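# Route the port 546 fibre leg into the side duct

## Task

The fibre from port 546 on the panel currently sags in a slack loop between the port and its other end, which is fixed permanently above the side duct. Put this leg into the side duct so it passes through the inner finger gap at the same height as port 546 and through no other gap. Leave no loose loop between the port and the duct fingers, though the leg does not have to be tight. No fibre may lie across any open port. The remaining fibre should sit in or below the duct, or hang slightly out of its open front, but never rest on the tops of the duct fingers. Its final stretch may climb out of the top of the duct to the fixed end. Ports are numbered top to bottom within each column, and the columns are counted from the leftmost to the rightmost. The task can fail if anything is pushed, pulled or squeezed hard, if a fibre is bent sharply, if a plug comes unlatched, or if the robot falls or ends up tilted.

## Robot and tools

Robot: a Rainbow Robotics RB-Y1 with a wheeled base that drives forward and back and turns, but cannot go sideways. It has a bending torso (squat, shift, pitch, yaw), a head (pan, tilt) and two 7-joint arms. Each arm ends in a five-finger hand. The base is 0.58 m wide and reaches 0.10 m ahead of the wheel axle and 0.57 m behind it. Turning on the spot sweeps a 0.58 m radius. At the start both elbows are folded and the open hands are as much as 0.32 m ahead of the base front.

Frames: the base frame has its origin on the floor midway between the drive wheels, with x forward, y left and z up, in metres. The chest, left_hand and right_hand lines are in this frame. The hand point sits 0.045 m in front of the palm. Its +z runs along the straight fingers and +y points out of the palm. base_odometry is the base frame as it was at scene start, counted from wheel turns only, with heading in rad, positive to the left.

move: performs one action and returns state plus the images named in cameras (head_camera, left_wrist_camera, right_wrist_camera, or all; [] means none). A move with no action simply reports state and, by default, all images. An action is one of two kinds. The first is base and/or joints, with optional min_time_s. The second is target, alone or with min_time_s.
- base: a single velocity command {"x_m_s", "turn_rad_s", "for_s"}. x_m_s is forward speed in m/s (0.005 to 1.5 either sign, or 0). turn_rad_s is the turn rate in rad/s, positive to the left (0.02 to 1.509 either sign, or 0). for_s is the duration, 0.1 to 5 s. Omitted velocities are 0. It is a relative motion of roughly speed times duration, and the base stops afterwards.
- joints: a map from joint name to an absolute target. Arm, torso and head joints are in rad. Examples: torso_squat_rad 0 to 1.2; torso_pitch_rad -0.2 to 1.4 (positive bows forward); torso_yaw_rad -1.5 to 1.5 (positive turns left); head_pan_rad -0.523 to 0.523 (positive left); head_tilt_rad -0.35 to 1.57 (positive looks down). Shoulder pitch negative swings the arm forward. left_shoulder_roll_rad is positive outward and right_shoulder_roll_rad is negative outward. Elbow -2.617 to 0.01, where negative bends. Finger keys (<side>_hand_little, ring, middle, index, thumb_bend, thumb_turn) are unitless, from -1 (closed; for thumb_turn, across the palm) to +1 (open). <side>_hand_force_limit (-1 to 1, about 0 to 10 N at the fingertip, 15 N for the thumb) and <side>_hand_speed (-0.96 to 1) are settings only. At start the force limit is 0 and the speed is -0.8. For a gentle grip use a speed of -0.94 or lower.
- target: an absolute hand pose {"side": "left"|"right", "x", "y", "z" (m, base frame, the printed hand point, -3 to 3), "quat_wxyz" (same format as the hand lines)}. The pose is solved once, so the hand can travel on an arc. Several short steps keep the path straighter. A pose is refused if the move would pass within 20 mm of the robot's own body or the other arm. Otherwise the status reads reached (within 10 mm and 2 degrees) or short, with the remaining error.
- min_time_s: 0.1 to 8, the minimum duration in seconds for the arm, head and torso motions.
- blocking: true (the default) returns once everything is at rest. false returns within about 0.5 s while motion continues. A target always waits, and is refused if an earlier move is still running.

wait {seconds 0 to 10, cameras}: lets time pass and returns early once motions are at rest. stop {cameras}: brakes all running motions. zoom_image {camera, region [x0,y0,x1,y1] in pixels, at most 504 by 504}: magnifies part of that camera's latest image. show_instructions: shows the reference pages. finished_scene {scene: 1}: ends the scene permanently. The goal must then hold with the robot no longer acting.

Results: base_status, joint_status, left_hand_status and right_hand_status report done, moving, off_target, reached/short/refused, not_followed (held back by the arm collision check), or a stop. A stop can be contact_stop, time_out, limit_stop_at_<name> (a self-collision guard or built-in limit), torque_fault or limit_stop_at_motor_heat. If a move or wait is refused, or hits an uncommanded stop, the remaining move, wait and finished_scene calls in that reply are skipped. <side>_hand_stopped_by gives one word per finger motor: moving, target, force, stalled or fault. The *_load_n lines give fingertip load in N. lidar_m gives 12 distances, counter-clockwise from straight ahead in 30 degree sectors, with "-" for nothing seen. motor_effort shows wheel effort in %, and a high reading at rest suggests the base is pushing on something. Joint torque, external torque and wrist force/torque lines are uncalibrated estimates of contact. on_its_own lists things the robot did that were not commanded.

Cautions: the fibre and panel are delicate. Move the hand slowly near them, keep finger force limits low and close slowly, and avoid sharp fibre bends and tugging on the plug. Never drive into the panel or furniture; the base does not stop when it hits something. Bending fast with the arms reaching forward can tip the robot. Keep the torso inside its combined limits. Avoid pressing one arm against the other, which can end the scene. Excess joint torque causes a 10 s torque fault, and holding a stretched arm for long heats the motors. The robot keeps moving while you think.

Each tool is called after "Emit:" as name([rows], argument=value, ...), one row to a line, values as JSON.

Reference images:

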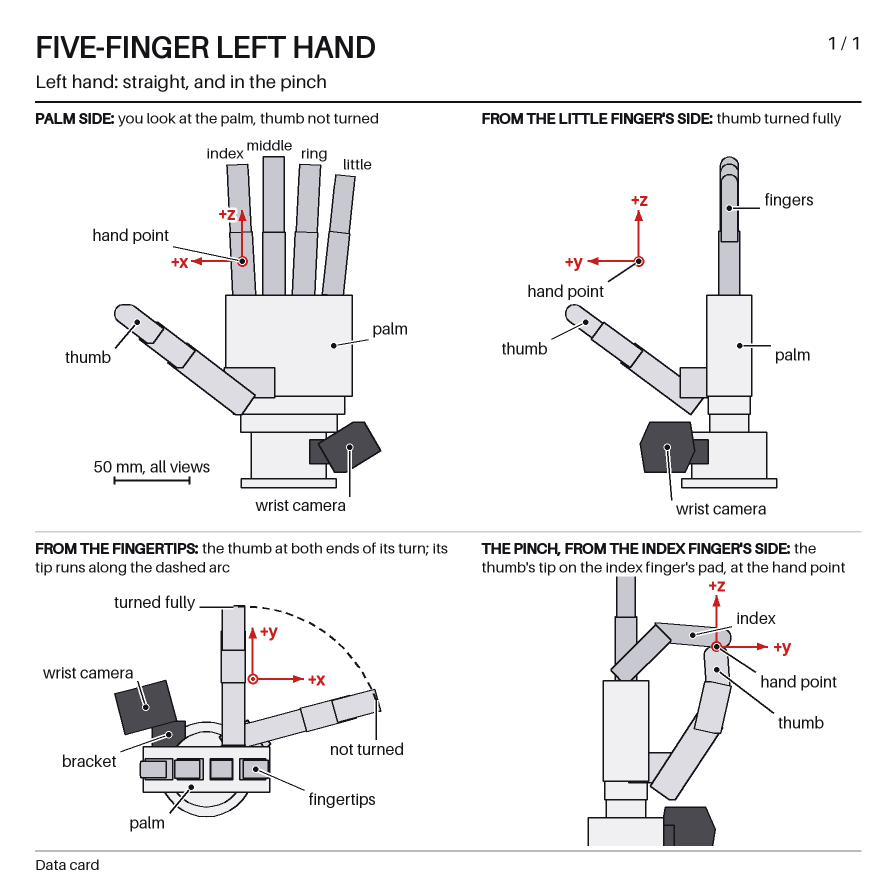

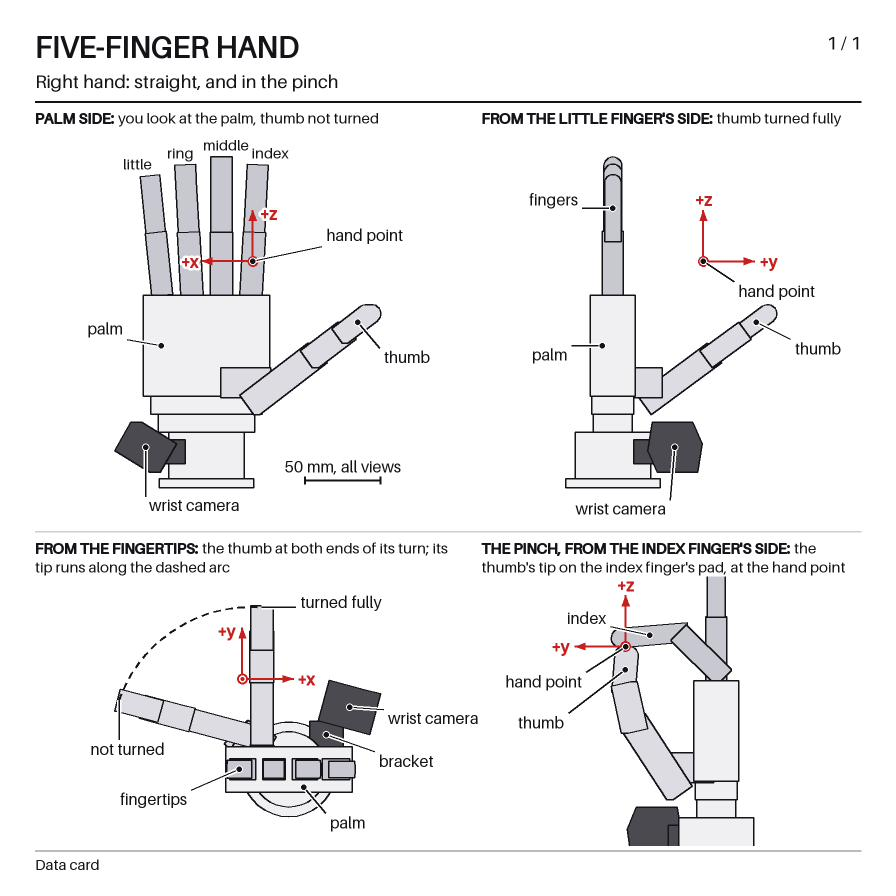

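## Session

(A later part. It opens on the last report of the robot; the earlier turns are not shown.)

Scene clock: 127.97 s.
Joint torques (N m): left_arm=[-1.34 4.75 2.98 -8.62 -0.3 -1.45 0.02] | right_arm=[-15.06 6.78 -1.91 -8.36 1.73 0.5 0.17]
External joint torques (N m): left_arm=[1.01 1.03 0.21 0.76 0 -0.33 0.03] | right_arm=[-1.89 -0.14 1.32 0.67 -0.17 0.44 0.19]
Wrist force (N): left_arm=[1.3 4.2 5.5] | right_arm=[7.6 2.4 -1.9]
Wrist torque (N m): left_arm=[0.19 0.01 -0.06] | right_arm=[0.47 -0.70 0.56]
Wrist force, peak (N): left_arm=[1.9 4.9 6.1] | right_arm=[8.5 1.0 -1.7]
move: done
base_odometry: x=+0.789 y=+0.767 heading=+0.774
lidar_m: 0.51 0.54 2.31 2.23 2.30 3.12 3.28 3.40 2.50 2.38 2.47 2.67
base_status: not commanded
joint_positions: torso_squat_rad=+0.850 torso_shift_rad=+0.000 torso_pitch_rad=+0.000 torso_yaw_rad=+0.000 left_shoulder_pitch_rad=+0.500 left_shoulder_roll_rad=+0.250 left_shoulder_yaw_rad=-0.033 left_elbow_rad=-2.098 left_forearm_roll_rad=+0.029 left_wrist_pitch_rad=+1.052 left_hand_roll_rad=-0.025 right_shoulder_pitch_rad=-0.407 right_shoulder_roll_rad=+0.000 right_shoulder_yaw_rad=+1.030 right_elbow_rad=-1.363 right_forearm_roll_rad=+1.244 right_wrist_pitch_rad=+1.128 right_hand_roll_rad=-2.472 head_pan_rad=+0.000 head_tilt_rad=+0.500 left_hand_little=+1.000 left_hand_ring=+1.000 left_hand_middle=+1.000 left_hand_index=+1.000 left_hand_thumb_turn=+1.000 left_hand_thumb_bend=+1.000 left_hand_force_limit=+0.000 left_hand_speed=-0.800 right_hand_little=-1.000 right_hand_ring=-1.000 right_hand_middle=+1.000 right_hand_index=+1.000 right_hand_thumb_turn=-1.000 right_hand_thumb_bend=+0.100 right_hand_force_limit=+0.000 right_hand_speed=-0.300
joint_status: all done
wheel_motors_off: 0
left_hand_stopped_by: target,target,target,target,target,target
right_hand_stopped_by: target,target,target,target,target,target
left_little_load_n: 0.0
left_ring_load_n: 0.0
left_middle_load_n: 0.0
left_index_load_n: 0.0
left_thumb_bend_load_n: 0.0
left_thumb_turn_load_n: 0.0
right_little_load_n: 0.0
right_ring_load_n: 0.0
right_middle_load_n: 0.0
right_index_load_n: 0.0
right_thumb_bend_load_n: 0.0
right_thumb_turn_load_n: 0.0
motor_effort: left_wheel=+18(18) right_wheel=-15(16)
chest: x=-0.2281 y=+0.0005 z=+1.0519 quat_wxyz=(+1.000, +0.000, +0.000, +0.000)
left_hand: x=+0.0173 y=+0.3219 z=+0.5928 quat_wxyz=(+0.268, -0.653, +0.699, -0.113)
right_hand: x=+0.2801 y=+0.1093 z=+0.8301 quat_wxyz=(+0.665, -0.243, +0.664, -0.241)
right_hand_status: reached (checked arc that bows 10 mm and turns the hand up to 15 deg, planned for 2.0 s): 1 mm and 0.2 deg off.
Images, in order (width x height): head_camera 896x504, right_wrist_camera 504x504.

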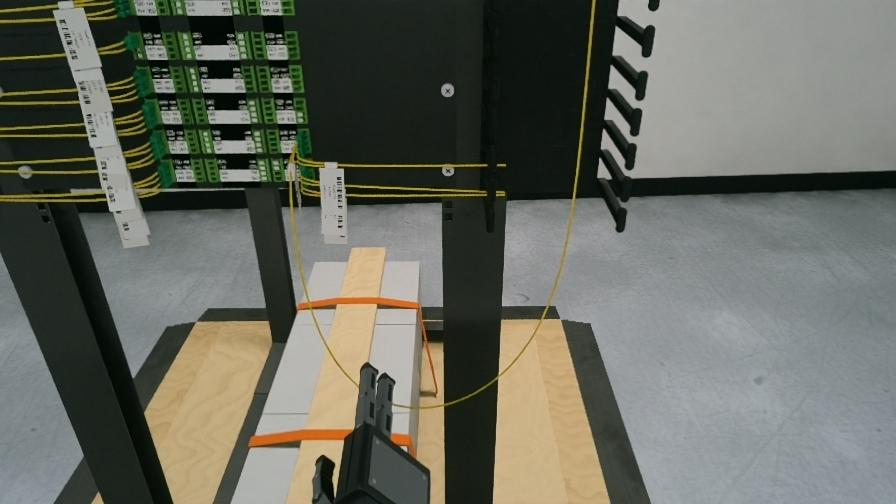

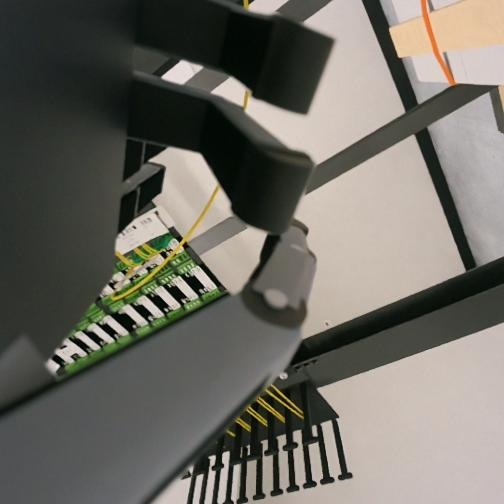

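Emit:
move(target={"side": "right", "x": 0.315, "y": 0.11, "z": 0.83, "quat_wxyz": [0.6645, -0.2418, 0.6645, -0.2418]}, min_time_s=1.5, cameras=["head_camera", "right_wrist_camera"])

Emit:
zoom_image(camera="head_camera", region=[280, 300, 480, 500])

Scene clock: 131.37 s.
Joint torques (N m): left_arm=[-1.68 4.82 2.92 -8.61 -0.23 -1.47 0.14] | right_arm=[-17.93 5.26 -2.85 -7.84 1.82 0.03 -0.21]
External joint torques (N m): left_arm=[0.66 1.1 0.15 0.78 0.07 -0.35 0.14] | right_arm=[-2.54 -0.18 1.27 0.51 -0.05 -0.21 -0.19]
Wrist force (N): left_arm=[1.4 4.2 5.9] | right_arm=[7.6 2.3 -1.5]
Wrist torque (N m): left_arm=[0.13 0.00 -0.07] | right_arm=[0.42 -0.69 0.48]
Wrist force, peak (N): left_arm=[2.1 4.5 6.5] | right_arm=[8.0 2.4 -1.9]
move: done
base_odometry: x=+0.789 y=+0.767 heading=+0.774
lidar_m: 0.50 0.53 2.31 2.22 2.29 3.12 3.29 3.40 2.51 2.39 2.46 2.66
base_status: not commanded
joint_positions: torso_squat_rad=+0.850 torso_shift_rad=+0.000 torso_pitch_rad=+0.000 torso_yaw_rad=+0.000 left_shoulder_pitch_rad=+0.500 left_shoulder_roll_rad=+0.250 left_shoulder_yaw_rad=-0.033 left_elbow_rad=-2.098 left_forearm_roll_rad=+0.029 left_wrist_pitch_rad=+1.052 left_hand_roll_rad=-0.025 right_shoulder_pitch_rad=-0.554 right_shoulder_roll_rad=+0.000 right_shoulder_yaw_rad=+1.039 right_elbow_rad=-1.219 right_forearm_roll_rad=+1.150 right_wrist_pitch_rad=+1.126 right_hand_roll_rad=-2.558 head_pan_rad=+0.000 head_tilt_rad=+0.500 left_hand_little=+1.000 left_hand_ring=+1.000 left_hand_middle=+1.000 left_hand_index=+1.000 left_hand_thumb_turn=+1.000 left_hand_thumb_bend=+1.000 left_hand_force_limit=+0.000 left_hand_speed=-0.800 right_hand_little=-1.000 right_hand_ring=-1.000 right_hand_middle=+1.000 right_hand_index=+1.000 right_hand_thumb_turn=-1.000 right_hand_thumb_bend=+0.100 right_hand_force_limit=+0.000 right_hand_speed=-0.300
joint_status: all done
wheel_motors_off: 0
left_hand_stopped_by: target,target,target,target,target,target
right_hand_stopped_by: target,target,target,target,target,target
left_little_load_n: 0.0
left_ring_load_n: 0.0
left_middle_load_n: 0.0
left_index_load_n: -0.5
left_thumb_bend_load_n: 0.0
left_thumb_turn_load_n: 0.0
right_little_load_n: 0.0
right_ring_load_n: 0.0
right_middle_load_n: 0.0
right_index_load_n: 0.0
right_thumb_bend_load_n: 0.0
right_thumb_turn_load_n: 0.0
motor_effort: left_wheel=+18(18) right_wheel=-15(16)
chest: x=-0.2281 y=+0.0005 z=+1.0519 quat_wxyz=(+1.000, +0.000, +0.000, +0.000)
left_hand: x=+0.0173 y=+0.3219 z=+0.5928 quat_wxyz=(+0.268, -0.653, +0.699, -0.113)
right_hand: x=+0.3151 y=+0.1097 z=+0.8301 quat_wxyz=(+0.664, -0.242, +0.664, -0.242)
right_hand_status: reached (checked arc that bows 3 mm and turns the hand up to 1 deg, planned for 1.5 s): 0 mm and 0.0 deg off.
Images, in order (width x height): head_camera 896x504, right_wrist_camera 504x504.

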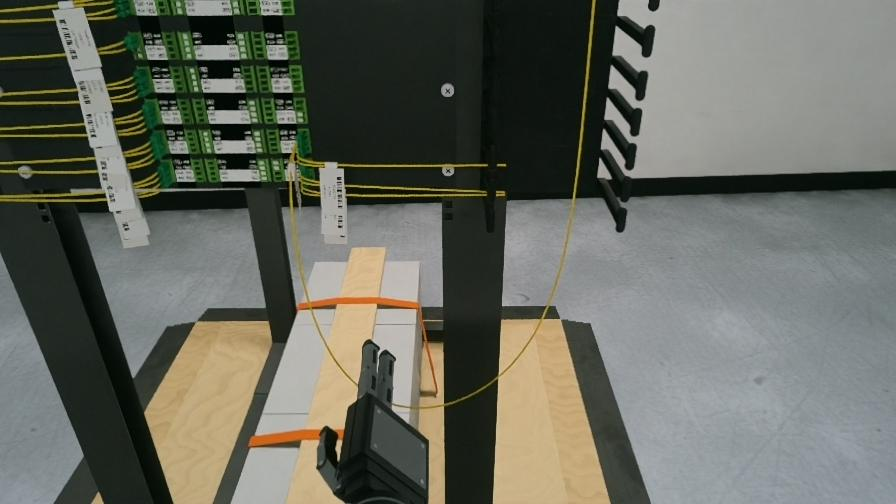

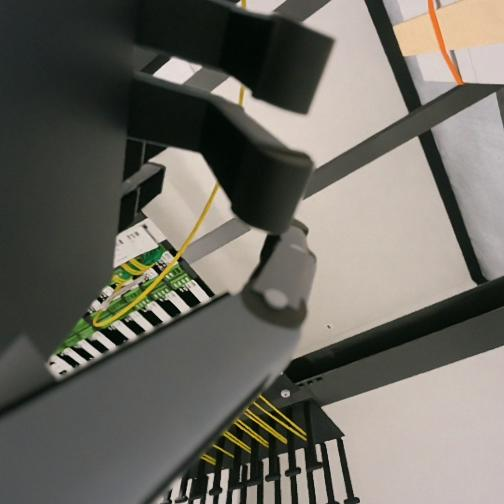

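Scaled by 2.520 from the camera's image (finer frame: 1280x720).

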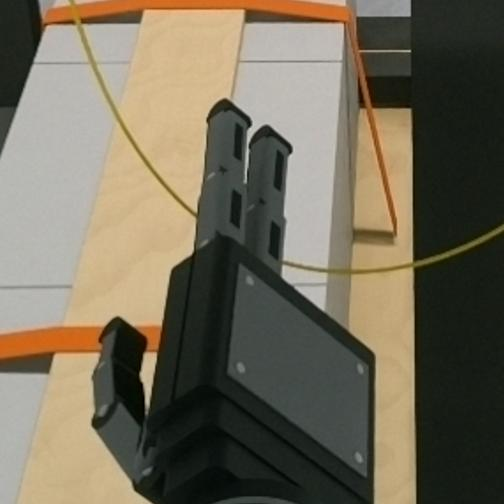

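Emit:
move(target={"side": "right", "x": 0.345, "y": 0.11, "z": 0.83, "quat_wxyz": [0.6645, -0.2418, 0.6645, -0.2418]}, min_time_s=1.5, cameras=["head_camera", "right_wrist_camera"])

Emit:
zoom_image(camera="head_camera", region=[280, 280, 480, 480])

Emit:
zoom_image(camera="right_wrist_camera", region=[100, 0, 350, 350])

Scene clock: 135.50 s.
Joint torques (N m): left_arm=[-1.79 4.96 2.82 -8.49 -0.16 -1.47 0.09] | right_arm=[-19.18 2.83 -3.37 -6.84 1.63 0.21 -0.15]
External joint torques (N m): left_arm=[0.56 1.24 0.05 0.9 0.15 -0.35 0.09] | right_arm=[-1.9 -0.94 1.39 0.51 -0.19 -0.25 -0.13]
Wrist force (N): left_arm=[2.0 4.3 6.2] | right_arm=[7.6 2.1 -1.9]
Wrist torque (N m): left_arm=[0.09 -0.13 -0.03] | right_arm=[0.42 -0.68 0.47]
Wrist force, peak (N): left_arm=[1.5 4.2 6.7] | right_arm=[7.9 2.3 -1.8]
move: done
base_odometry: x=+0.789 y=+0.767 heading=+0.774
lidar_m: 0.50 0.55 2.31 2.22 2.29 3.11 3.28 3.41 2.51 2.39 2.48 2.66
base_status: not commanded
joint_positions: torso_squat_rad=+0.850 torso_shift_rad=+0.000 torso_pitch_rad=+0.000 torso_yaw_rad=+0.000 left_shoulder_pitch_rad=+0.500 left_shoulder_roll_rad=+0.250 left_shoulder_yaw_rad=-0.033 left_elbow_rad=-2.098 left_forearm_roll_rad=+0.029 left_wrist_pitch_rad=+1.052 left_hand_roll_rad=-0.025 right_shoulder_pitch_rad=-0.693 right_shoulder_roll_rad=+0.000 right_shoulder_yaw_rad=+1.080 right_elbow_rad=-1.072 right_forearm_roll_rad=+1.052 right_wrist_pitch_rad=+1.118 right_hand_roll_rad=-2.657 head_pan_rad=+0.000 head_tilt_rad=+0.500 left_hand_little=+1.000 left_hand_ring=+1.000 left_hand_middle=+1.000 left_hand_index=+1.000 left_hand_thumb_turn=+1.000 left_hand_thumb_bend=+1.000 left_hand_force_limit=+0.000 left_hand_speed=-0.800 right_hand_little=-1.000 right_hand_ring=-1.000 right_hand_middle=+1.000 right_hand_index=+1.000 right_hand_thumb_turn=-1.000 right_hand_thumb_bend=+0.100 right_hand_force_limit=+0.000 right_hand_speed=-0.300
joint_status: all done
wheel_motors_off: 0
left_hand_stopped_by: target,target,target,target,target,target
right_hand_stopped_by: target,target,target,target,target,target
left_little_load_n: 0.0
left_ring_load_n: 0.0
left_middle_load_n: 0.0
left_index_load_n: 0.0
left_thumb_bend_load_n: 0.0
left_thumb_turn_load_n: 0.0
right_little_load_n: 0.0
right_ring_load_n: 0.0
right_middle_load_n: 0.0
right_index_load_n: 0.0
right_thumb_bend_load_n: 0.0
right_thumb_turn_load_n: 0.0
motor_effort: left_wheel=+17(18) right_wheel=-15(16)
chest: x=-0.2281 y=+0.0005 z=+1.0519 quat_wxyz=(+1.000, +0.000, +0.000, +0.000)
left_hand: x=+0.0173 y=+0.3219 z=+0.5928 quat_wxyz=(+0.268, -0.653, +0.699, -0.113)
right_hand: x=+0.3451 y=+0.1096 z=+0.8302 quat_wxyz=(+0.664, -0.242, +0.664, -0.242)
right_hand_status: reached (checked arc that bows 3 mm and turns the hand up to 1 deg, planned for 1.5 s): 0 mm and 0.0 deg off.
Images, in order (width x height): head_camera 896x504, right_wrist_camera 504x504.

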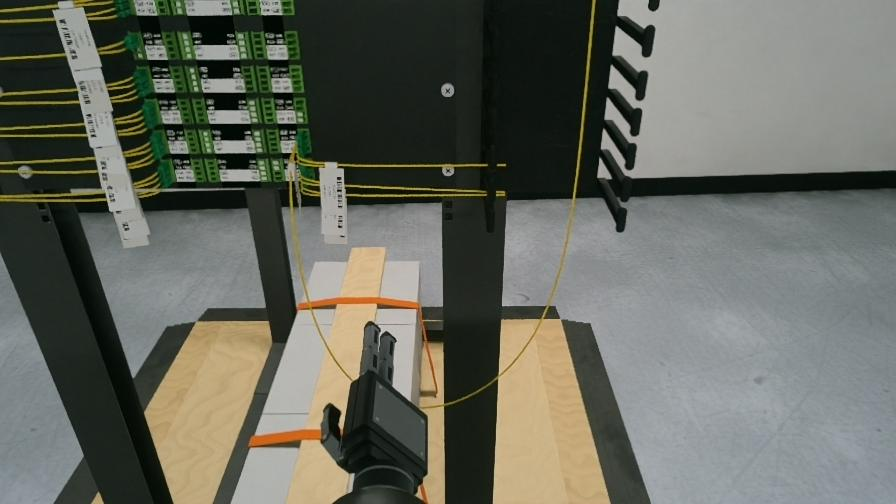

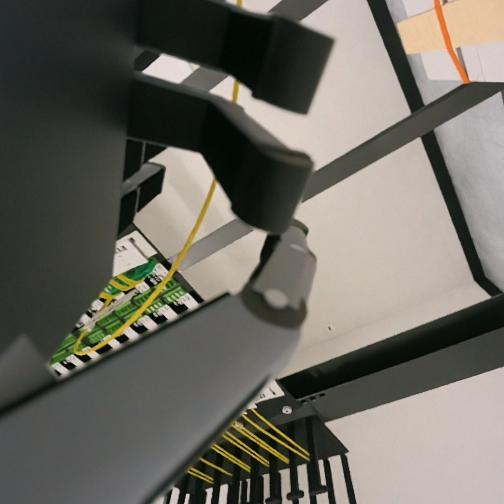

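Scaled by 2.520 from the camera's image (finer frame: 1280x720).

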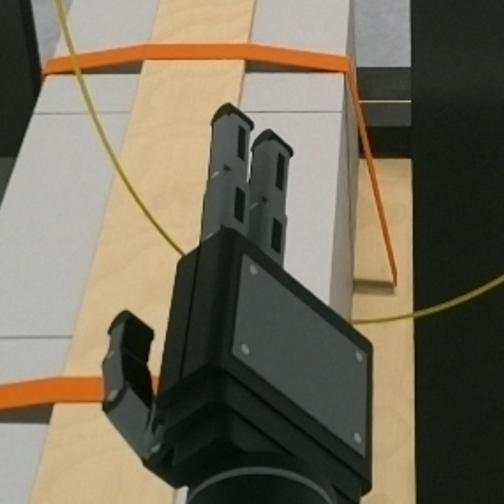

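Scaled by 1.440 from the camera's image (finer frame: 720x720).

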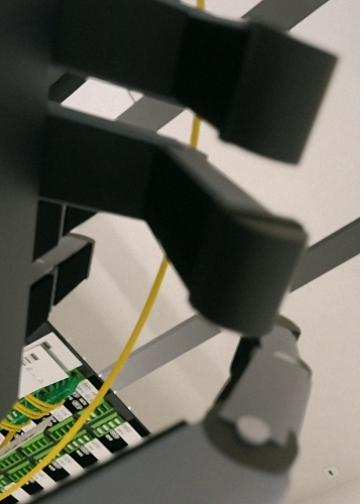

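Emit:
move(joints={"right_hand_middle": 0.3, "right_hand_index": 0.3}, cameras=["head_camera", "right_wrist_camera"])

Emit:
zoom_image(camera="head_camera", region=[280, 280, 480, 480])

Emit:
zoom_image(camera="right_wrist_camera", region=[100, 50, 350, 350])

Scene clock: 137.53 s.
Joint torques (N m): left_arm=[-1.39 4.52 3 -8.56 -0.19 -1.46 0.04] | right_arm=[-19.69 3.91 -3.44 -6.58 1.68 0.26 -0.26]
External joint torques (N m): left_arm=[0.96 0.8 0.23 0.83 0.11 -0.34 0.04] | right_arm=[-2.41 0.14 1.31 0.77 -0.14 -0.19 -0.24]
Wrist force (N): left_arm=[1.4 4.5 5.4] | right_arm=[7.7 2.3 -1.7]
Wrist torque (N m): left_arm=[0.22 -0.05 -0.11] | right_arm=[0.43 -0.69 0.47]
Wrist force, peak (N): left_arm=[2.0 4.4 6.6] | right_arm=[7.9 2.2 -1.6]
move: done
base_odometry: x=+0.789 y=+0.767 heading=+0.774
lidar_m: 0.49 0.54 2.31 2.21 2.29 3.12 3.28 3.40 2.50 2.39 2.47 2.65
base_status: not commanded
joint_positions: torso_squat_rad=+0.850 torso_shift_rad=+0.000 torso_pitch_rad=+0.000 torso_yaw_rad=+0.000 left_shoulder_pitch_rad=+0.500 left_shoulder_roll_rad=+0.250 left_shoulder_yaw_rad=-0.033 left_elbow_rad=-2.098 left_forearm_roll_rad=+0.029 left_wrist_pitch_rad=+1.052 left_hand_roll_rad=-0.025 right_shoulder_pitch_rad=-0.693 right_shoulder_roll_rad=+0.000 right_shoulder_yaw_rad=+1.080 right_elbow_rad=-1.072 right_forearm_roll_rad=+1.052 right_wrist_pitch_rad=+1.118 right_hand_roll_rad=-2.657 head_pan_rad=+0.000 head_tilt_rad=+0.500 left_hand_little=+1.000 left_hand_ring=+1.000 left_hand_middle=+1.000 left_hand_index=+1.000 left_hand_thumb_turn=+1.000 left_hand_thumb_bend=+1.000 left_hand_force_limit=+0.000 left_hand_speed=-0.800 right_hand_little=-1.000 right_hand_ring=-1.000 right_hand_middle=+0.300 right_hand_index=+0.300 right_hand_thumb_turn=-1.000 right_hand_thumb_bend=+0.100 right_hand_force_limit=+0.000 right_hand_speed=-0.300
joint_status: all done
wheel_motors_off: 0
left_hand_stopped_by: target,target,target,target,target,target
right_hand_stopped_by: target,target,target,target,target,target
left_little_load_n: 0.0
left_ring_load_n: 0.0
left_middle_load_n: 0.0
left_index_load_n: -0.5
left_thumb_bend_load_n: 0.0
left_thumb_turn_load_n: 0.0
right_little_load_n: 0.0
right_ring_load_n: 0.0
right_middle_load_n: 0.0
right_index_load_n: 0.0
right_thumb_bend_load_n: 0.0
right_thumb_turn_load_n: 0.0
motor_effort: left_wheel=+17(18) right_wheel=-15(16)
chest: x=-0.2281 y=+0.0005 z=+1.0519 quat_wxyz=(+1.000, +0.000, +0.000, +0.000)
left_hand: x=+0.0173 y=+0.3219 z=+0.5928 quat_wxyz=(+0.268, -0.653, +0.699, -0.113)
right_hand: x=+0.3451 y=+0.1096 z=+0.8302 quat_wxyz=(+0.664, -0.242, +0.664, -0.242)
Images, in order (width x height): head_camera 896x504, right_wrist_camera 504x504.

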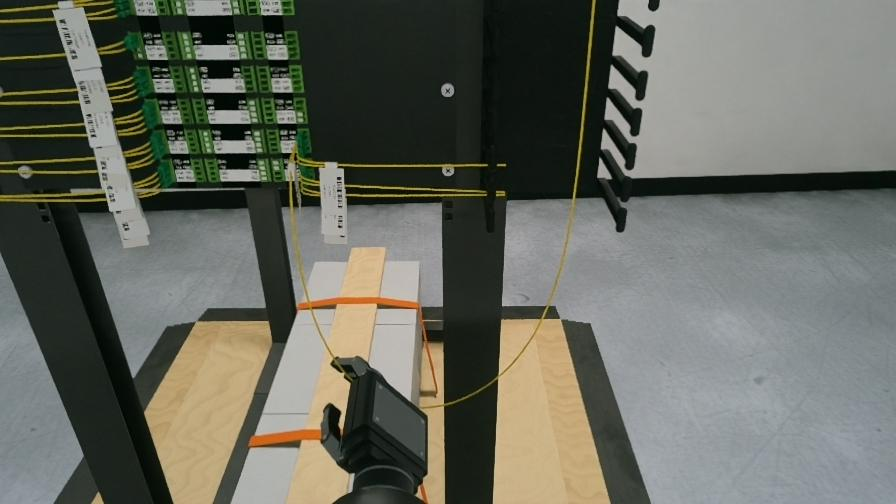

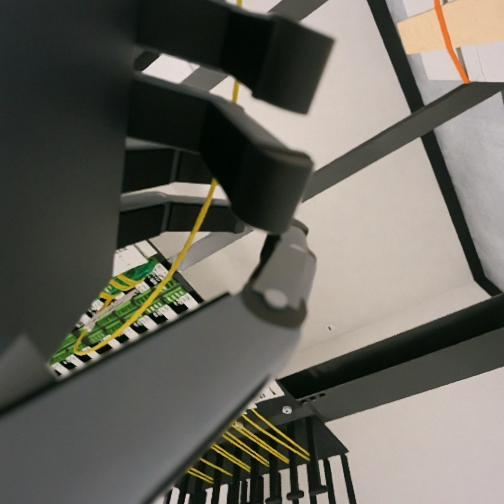

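Scaled by 2.520 from the camera's image (finer frame: 1280x720).

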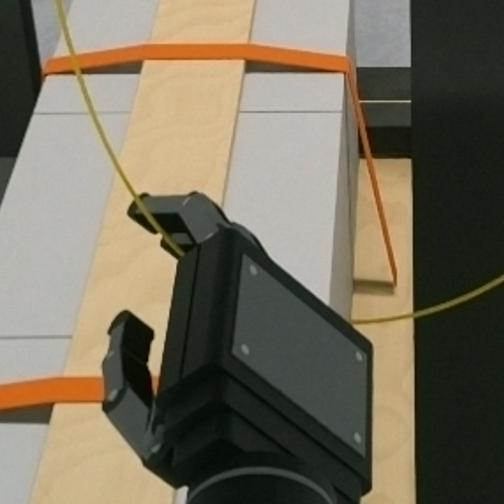

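Scaled by 1.680 from the camera's image (finer frame: 720x720).

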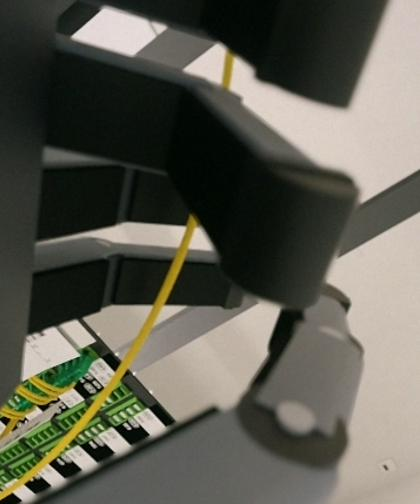

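Emit:
move(joints={"right_hand_speed": -0.94, "right_hand_force_limit": -0.7, "right_hand_middle": -0.5, "right_hand_index": -0.5}, cameras=["head_camera", "right_wrist_camera"])

Emit:
zoom_image(camera="head_camera", region=[280, 280, 480, 480])

Emit:
zoom_image(camera="right_wrist_camera", region=[100, 50, 350, 350])

Scene clock: 142.70 s.
Joint torques (N m): left_arm=[-1.32 4.84 2.64 -8.52 -0.18 -1.45 0.03] | right_arm=[-19.9 3.8 -3.26 -6.49 1.81 0.08 -0.31]
External joint torques (N m): left_arm=[1.03 1.12 -0.13 0.87 0.12 -0.33 0.04] | right_arm=[-2.63 0.03 1.5 0.86 -0.01 -0.37 -0.29]
Wrist force (N): left_arm=[1.2 3.9 5.7] | right_arm=[7.7 2.3 -1.8]
Wrist torque (N m): left_arm=[0.13 -0.03 -0.08] | right_arm=[0.44 -0.70 0.46]
Wrist force, peak (N): left_arm=[0.9 4.5 6.6] | right_arm=[7.9 2.2 -1.8]
move: off_target
base_odometry: x=+0.789 y=+0.767 heading=+0.774
lidar_m: 0.51 0.54 2.30 2.22 2.30 3.12 3.28 3.38 2.49 2.39 2.48 2.66
base_status: not commanded
joint_positions: torso_squat_rad=+0.850 torso_shift_rad=+0.000 torso_pitch_rad=+0.000 torso_yaw_rad=+0.000 left_shoulder_pitch_rad=+0.500 left_shoulder_roll_rad=+0.250 left_shoulder_yaw_rad=-0.033 left_elbow_rad=-2.098 left_forearm_roll_rad=+0.029 left_wrist_pitch_rad=+1.052 left_hand_roll_rad=-0.025 right_shoulder_pitch_rad=-0.693 right_shoulder_roll_rad=+0.000 right_shoulder_yaw_rad=+1.080 right_elbow_rad=-1.072 right_forearm_roll_rad=+1.052 right_wrist_pitch_rad=+1.118 right_hand_roll_rad=-2.657 head_pan_rad=+0.000 head_tilt_rad=+0.500 left_hand_little=+1.000 left_hand_ring=+1.000 left_hand_middle=+1.000 left_hand_index=+1.000 left_hand_thumb_turn=+1.000 left_hand_thumb_bend=+1.000 left_hand_force_limit=+0.000 left_hand_speed=-0.800 right_hand_little=-1.000 right_hand_ring=-1.000 right_hand_middle=-0.235 right_hand_index=-0.247 right_hand_thumb_turn=-1.000 right_hand_thumb_bend=+0.100 right_hand_force_limit=-0.700 right_hand_speed=-0.940
joint_status: right_hand_middle off_target (ended at -0.235, target -0.500); right_hand_index off_target (ended at -0.247, target -0.500); the others done
wheel_motors_off: 0
left_hand_stopped_by: target,target,target,target,target,target
right_hand_stopped_by: target,target,force,force,target,target
left_little_load_n: -0.5
left_ring_load_n: 0.0
left_middle_load_n: 0.0
left_index_load_n: 0.0
left_thumb_bend_load_n: 0.0
left_thumb_turn_load_n: 0.0
right_little_load_n: 0.0
right_ring_load_n: 0.0
right_middle_load_n: 1.5
right_index_load_n: 2.0
right_thumb_bend_load_n: 0.5
right_thumb_turn_load_n: 0.0
motor_effort: left_wheel=+18(18) right_wheel=-15(16)
chest: x=-0.2281 y=+0.0005 z=+1.0519 quat_wxyz=(+1.000, +0.000, +0.000, +0.000)
left_hand: x=+0.0173 y=+0.3219 z=+0.5928 quat_wxyz=(+0.268, -0.653, +0.699, -0.113)
right_hand: x=+0.3451 y=+0.1096 z=+0.8302 quat_wxyz=(+0.664, -0.242, +0.664, -0.242)
Images, in order (width x height): head_camera 896x504, right_wrist_camera 504x504.

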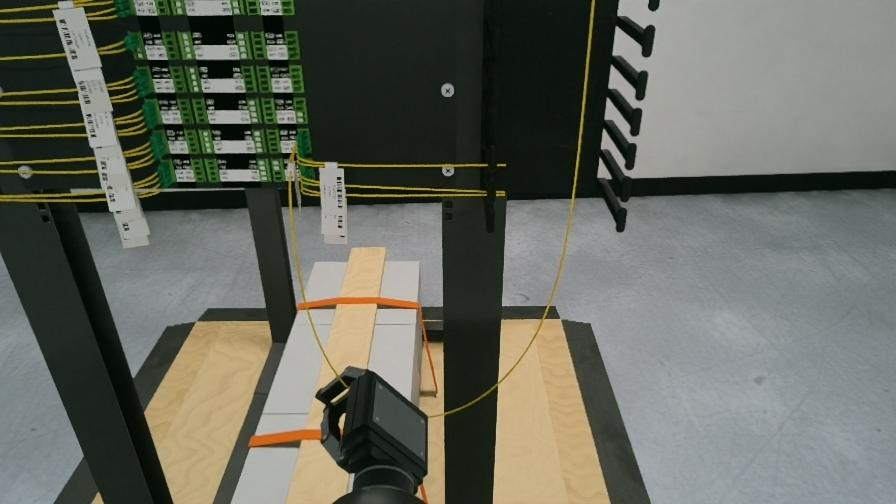

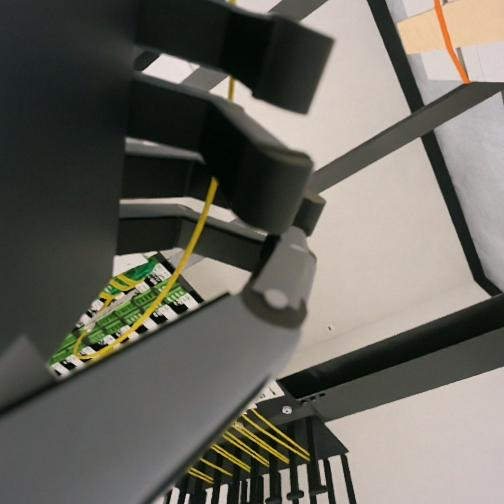

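Scaled by 2.520 from the camera's image (finer frame: 1280x720).

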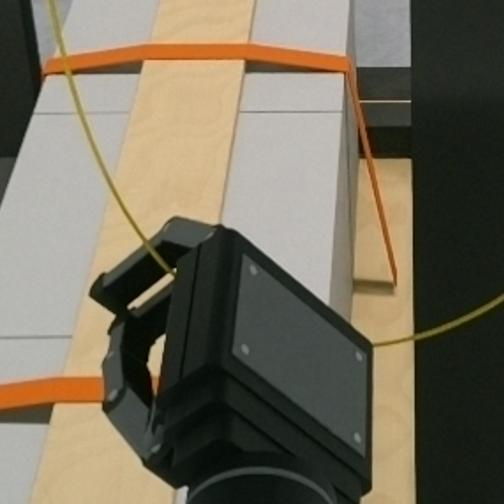

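Scaled by 1.680 from the camera's image (finer frame: 720x720).

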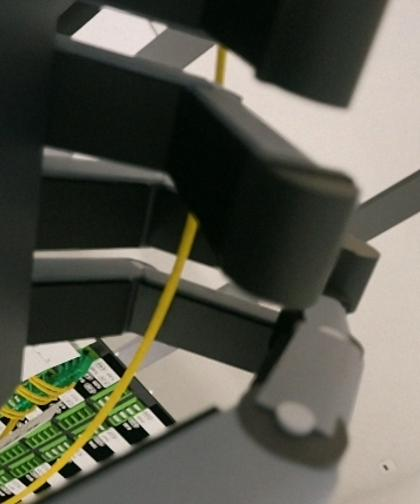

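Emit:
move(target={"side": "right", "x": 0.345, "y": 0.091, "z": 0.846, "quat_wxyz": [0.6645, -0.2418, 0.6645, -0.2418]}, min_time_s=1.5, cameras=["head_camera", "right_wrist_camera"])

Emit:
zoom_image(camera="head_camera", region=[280, 280, 480, 480])

Emit:
zoom_image(camera="right_wrist_camera", region=[100, 50, 350, 350])

Scene clock: 147.23 s.
Joint torques (N m): left_arm=[-1.76 5 2.78 -8.54 -0.16 -1.55 0] | right_arm=[-16.89 1.22 -7.11 -8.35 2 0.44 0.18]
External joint torques (N m): left_arm=[0.58 1.28 0.01 0.85 0.14 -0.43 0] | right_arm=[0.37 -1.72 -1.67 -0.77 0.14 0.17 0.21]
Wrist force (N): left_arm=[1.5 4.2 5.4] | right_arm=[7.6 2.1 -1.7]
Wrist torque (N m): left_arm=[0.16 -0.04 -0.11] | right_arm=[0.41 -0.69 0.54]
Wrist force, peak (N): left_arm=[1.6 4.6 6.6] | right_arm=[8.0 2.1 -1.9]
move: done
base_odometry: x=+0.789 y=+0.767 heading=+0.774
lidar_m: 0.51 0.54 2.32 2.22 2.30 3.12 3.29 3.40 2.50 2.38 2.46 2.66
base_status: not commanded
joint_positions: torso_squat_rad=+0.850 torso_shift_rad=+0.000 torso_pitch_rad=+0.000 torso_yaw_rad=+0.000 left_shoulder_pitch_rad=+0.500 left_shoulder_roll_rad=+0.250 left_shoulder_yaw_rad=-0.033 left_elbow_rad=-2.098 left_forearm_roll_rad=+0.029 left_wrist_pitch_rad=+1.052 left_hand_roll_rad=-0.025 right_shoulder_pitch_rad=-0.663 right_shoulder_roll_rad=-0.084 right_shoulder_yaw_rad=+1.060 right_elbow_rad=-1.230 right_forearm_roll_rad=+1.015 right_wrist_pitch_rad=+1.127 right_hand_roll_rad=-2.572 head_pan_rad=+0.000 head_tilt_rad=+0.500 left_hand_little=+1.000 left_hand_ring=+1.000 left_hand_middle=+1.000 left_hand_index=+1.000 left_hand_thumb_turn=+1.000 left_hand_thumb_bend=+1.000 left_hand_force_limit=+0.000 left_hand_speed=-0.800 right_hand_little=-1.000 right_hand_ring=-1.000 right_hand_middle=-0.235 right_hand_index=-0.247 right_hand_thumb_turn=-1.000 right_hand_thumb_bend=+0.100 right_hand_force_limit=-0.700 right_hand_speed=-0.940
joint_status: all done
wheel_motors_off: 0
left_hand_stopped_by: target,target,target,target,target,target
right_hand_stopped_by: target,target,force,force,target,target
left_little_load_n: 0.0
left_ring_load_n: 0.0
left_middle_load_n: -0.5
left_index_load_n: 0.0
left_thumb_bend_load_n: 0.0
left_thumb_turn_load_n: 0.0
right_little_load_n: 0.0
right_ring_load_n: 0.0
right_middle_load_n: 2.0
right_index_load_n: 1.5
right_thumb_bend_load_n: 0.0
right_thumb_turn_load_n: 0.0
motor_effort: left_wheel=+18(18) right_wheel=-14(16)
chest: x=-0.2281 y=+0.0005 z=+1.0519 quat_wxyz=(+1.000, +0.000, +0.000, +0.000)
left_hand: x=+0.0173 y=+0.3219 z=+0.5928 quat_wxyz=(+0.268, -0.653, +0.699, -0.113)
right_hand: x=+0.3449 y=+0.0914 z=+0.8463 quat_wxyz=(+0.665, -0.242, +0.664, -0.242)
right_hand_status: reached (checked arc that bows 7 mm and turns the hand up to 1 deg, planned for 1.5 s): 1 mm and 0.1 deg off.
Images, in order (width x height): head_camera 896x504, right_wrist_camera 504x504.

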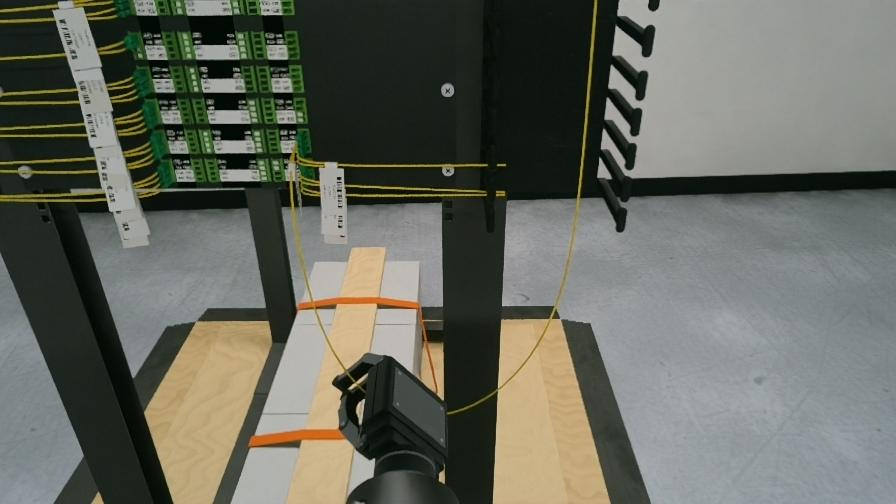

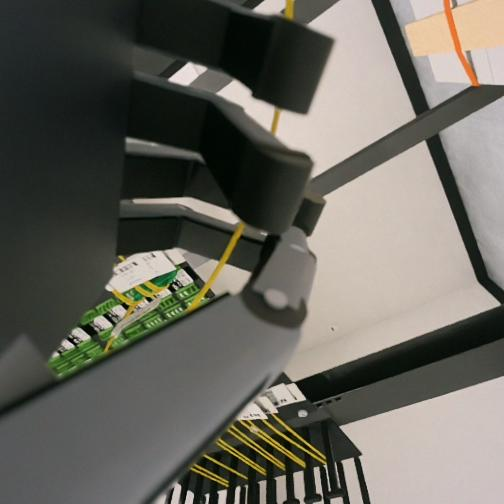

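Scaled by 2.520 from the camera's image (finer frame: 1280x720).

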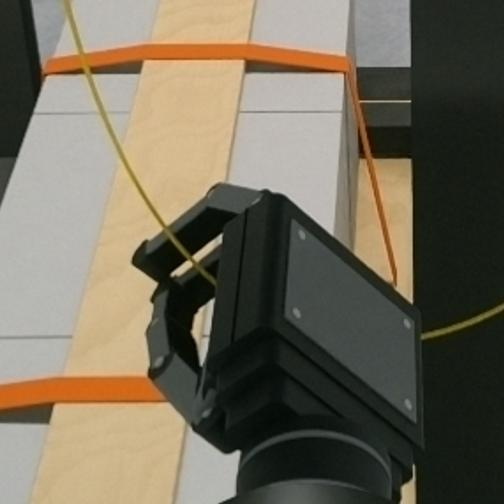

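Scaled by 1.680 from the camera's image (finer frame: 720x720).

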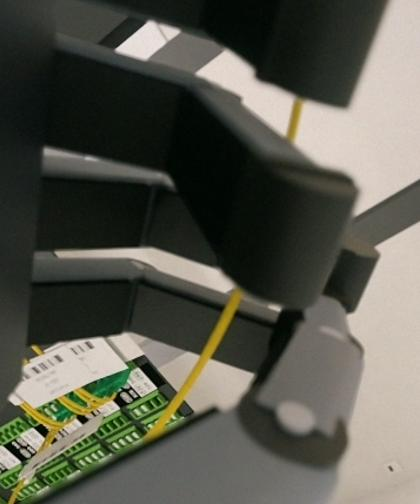

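Emit:
move(joints={"right_hand_speed": -0.8, "right_hand_middle": 0.0, "right_hand_index": 0.0})

Emit:
move(target={"side": "right", "x": 0.345, "y": 0.078, "z": 0.857, "quat_wxyz": [0.6645, -0.2418, 0.6645, -0.2418]}, min_time_s=1.5, cameras=["head_camera", "right_wrist_camera"])

Emit:
zoom_image(camera="head_camera", region=[280, 280, 480, 480])

Emit:
zoom_image(camera="right_wrist_camera", region=[100, 50, 350, 350])

Scene clock: 150.20 s.
Joint torques (N m): left_arm=[-1.5 4.8 2.75 -8.63 -0.28 -1.59 0.08] | right_arm=[-16.93 1.6 -7.45 -8.22 1.85 0.42 0.18]
External joint torques (N m): left_arm=[0.85 1.08 -0.02 0.76 0.02 -0.47 0.08] | right_arm=[0.32 -1.33 -2.02 -0.64 -0.02 0.15 0.21]
Wrist force (N): left_arm=[2.2 4.5 5.7] | right_arm=[7.7 2.1 -1.7]
Wrist torque (N m): left_arm=[0.18 -0.16 -0.07] | right_arm=[0.41 -0.69 0.55]
Wrist force, peak (N): left_arm=[2.0 4.5 6.5] | right_arm=[7.9 2.3 -1.9]
move: done
base_odometry: x=+0.789 y=+0.767 heading=+0.774
lidar_m: 0.48 0.54 2.31 2.21 2.30 3.11 3.28 3.39 2.52 2.39 2.48 2.65
base_status: not commanded
joint_positions: torso_squat_rad=+0.850 torso_shift_rad=+0.000 torso_pitch_rad=+0.000 torso_yaw_rad=+0.000 left_shoulder_pitch_rad=+0.500 left_shoulder_roll_rad=+0.250 left_shoulder_yaw_rad=-0.033 left_elbow_rad=-2.098 left_forearm_roll_rad=+0.029 left_wrist_pitch_rad=+1.052 left_hand_roll_rad=-0.025 right_shoulder_pitch_rad=-0.663 right_shoulder_roll_rad=-0.084 right_shoulder_yaw_rad=+1.060 right_elbow_rad=-1.230 right_forearm_roll_rad=+1.015 right_wrist_pitch_rad=+1.127 right_hand_roll_rad=-2.572 head_pan_rad=+0.000 head_tilt_rad=+0.500 left_hand_little=+1.000 left_hand_ring=+1.000 left_hand_middle=+1.000 left_hand_index=+1.000 left_hand_thumb_turn=+1.000 left_hand_thumb_bend=+1.000 left_hand_force_limit=+0.000 left_hand_speed=-0.800 right_hand_little=-1.000 right_hand_ring=-1.000 right_hand_middle=+0.000 right_hand_index=+0.000 right_hand_thumb_turn=-1.000 right_hand_thumb_bend=+0.100 right_hand_force_limit=-0.700 right_hand_speed=-0.800
joint_status: all done
wheel_motors_off: 0
left_hand_stopped_by: target,target,target,target,target,target
right_hand_stopped_by: target,target,target,target,target,target
left_little_load_n: 0.0
left_ring_load_n: 0.0
left_middle_load_n: 0.0
left_index_load_n: 0.0
left_thumb_bend_load_n: 0.0
left_thumb_turn_load_n: 0.0
right_little_load_n: 0.0
right_ring_load_n: 0.0
right_middle_load_n: 0.0
right_index_load_n: 0.0
right_thumb_bend_load_n: 0.5
right_thumb_turn_load_n: 0.0
motor_effort: left_wheel=+17(18) right_wheel=-15(16)
chest: x=-0.2281 y=+0.0005 z=+1.0519 quat_wxyz=(+1.000, +0.000, +0.000, +0.000)
left_hand: x=+0.0173 y=+0.3219 z=+0.5928 quat_wxyz=(+0.268, -0.653, +0.699, -0.113)
right_hand: x=+0.3449 y=+0.0914 z=+0.8463 quat_wxyz=(+0.665, -0.242, +0.664, -0.242)
pictures: none

Scene clock: 152.03 s.
Joint torques (N m): left_arm=[-1.53 5.04 2.56 -8.44 -0.2 -1.49 0.08] | right_arm=[-16.82 0.52 -6.96 -8.2 1.75 0.19 -0.06]
External joint torques (N m): left_arm=[0.81 1.32 -0.21 0.95 0.1 -0.37 0.08] | right_arm=[0.44 -1.83 -1.16 -0.54 -0.13 0.01 -0.03]
Wrist force (N): left_arm=[1.6 4.4 6.0] | right_arm=[7.9 2.4 -1.8]
Wrist torque (N m): left_arm=[0.17 -0.05 -0.10] | right_arm=[0.48 -0.71 0.57]
Wrist force, peak (N): left_arm=[1.7 4.6 6.1] | right_arm=[7.9 2.4 -2.0]
move: done
base_odometry: x=+0.789 y=+0.767 heading=+0.774
lidar_m: 0.51 0.54 2.31 2.22 2.31 3.12 3.28 3.40 2.51 2.40 2.47 2.66
base_status: not commanded
joint_positions: torso_squat_rad=+0.850 torso_shift_rad=+0.000 torso_pitch_rad=+0.000 torso_yaw_rad=+0.000 left_shoulder_pitch_rad=+0.500 left_shoulder_roll_rad=+0.250 left_shoulder_yaw_rad=-0.033 left_elbow_rad=-2.098 left_forearm_roll_rad=+0.029 left_wrist_pitch_rad=+1.052 left_hand_roll_rad=-0.025 right_shoulder_pitch_rad=-0.649 right_shoulder_roll_rad=-0.132 right_shoulder_yaw_rad=+1.046 right_elbow_rad=-1.315 right_forearm_roll_rad=+0.993 right_wrist_pitch_rad=+1.132 right_hand_roll_rad=-2.528 head_pan_rad=+0.000 head_tilt_rad=+0.500 left_hand_little=+1.000 left_hand_ring=+1.000 left_hand_middle=+1.000 left_hand_index=+1.000 left_hand_thumb_turn=+1.000 left_hand_thumb_bend=+1.000 left_hand_force_limit=+0.000 left_hand_speed=-0.800 right_hand_little=-1.000 right_hand_ring=-1.000 right_hand_middle=+0.000 right_hand_index=+0.000 right_hand_thumb_turn=-1.000 right_hand_thumb_bend=+0.100 right_hand_force_limit=-0.700 right_hand_speed=-0.800
joint_status: all done
wheel_motors_off: 0
left_hand_stopped_by: target,target,target,target,target,target
right_hand_stopped_by: target,target,target,target,target,target
left_little_load_n: 0.0
left_ring_load_n: 0.0
left_middle_load_n: 0.0
left_index_load_n: 0.0
left_thumb_bend_load_n: 0.0
left_thumb_turn_load_n: 0.0
right_little_load_n: 0.0
right_ring_load_n: 0.0
right_middle_load_n: 0.0
right_index_load_n: 0.0
right_thumb_bend_load_n: 0.0
right_thumb_turn_load_n: 0.0
motor_effort: left_wheel=+17(18) right_wheel=-14(16)
chest: x=-0.2281 y=+0.0005 z=+1.0519 quat_wxyz=(+1.000, +0.000, +0.000, +0.000)
left_hand: x=+0.0173 y=+0.3219 z=+0.5928 quat_wxyz=(+0.268, -0.653, +0.699, -0.113)
right_hand: x=+0.3455 y=+0.0791 z=+0.8571 quat_wxyz=(+0.667, -0.240, +0.663, -0.243)
right_hand_status: reached (checked arc that bows 4 mm and turns the hand up to 1 deg, planned for 1.5 s): 1 mm and 0.4 deg off.
Images, in order (width x height): head_camera 896x504, right_wrist_camera 504x504.

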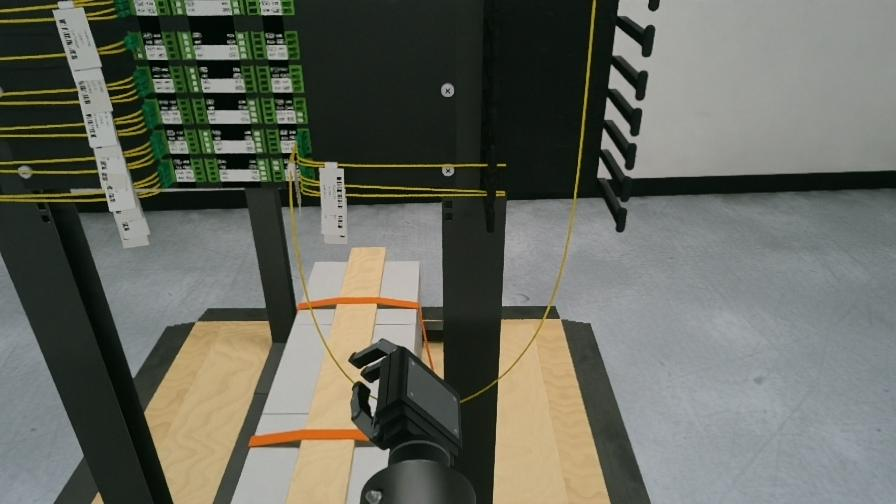

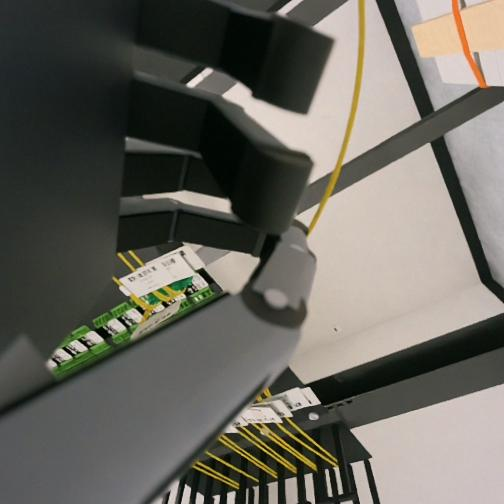

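Scaled by 2.520 from the camera's image (finer frame: 1280x720).

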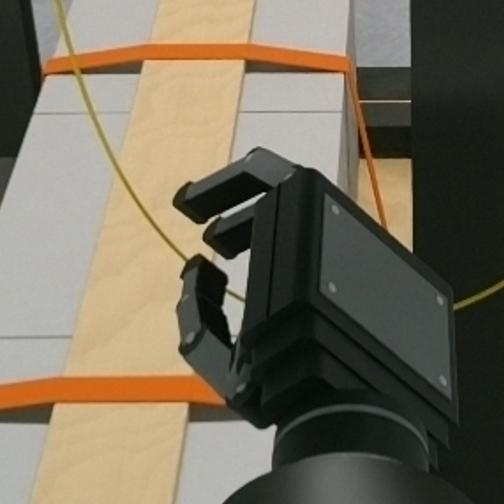

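Scaled by 1.680 from the camera's image (finer frame: 720x720).

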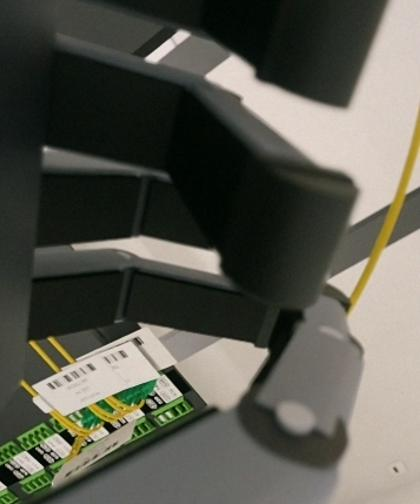

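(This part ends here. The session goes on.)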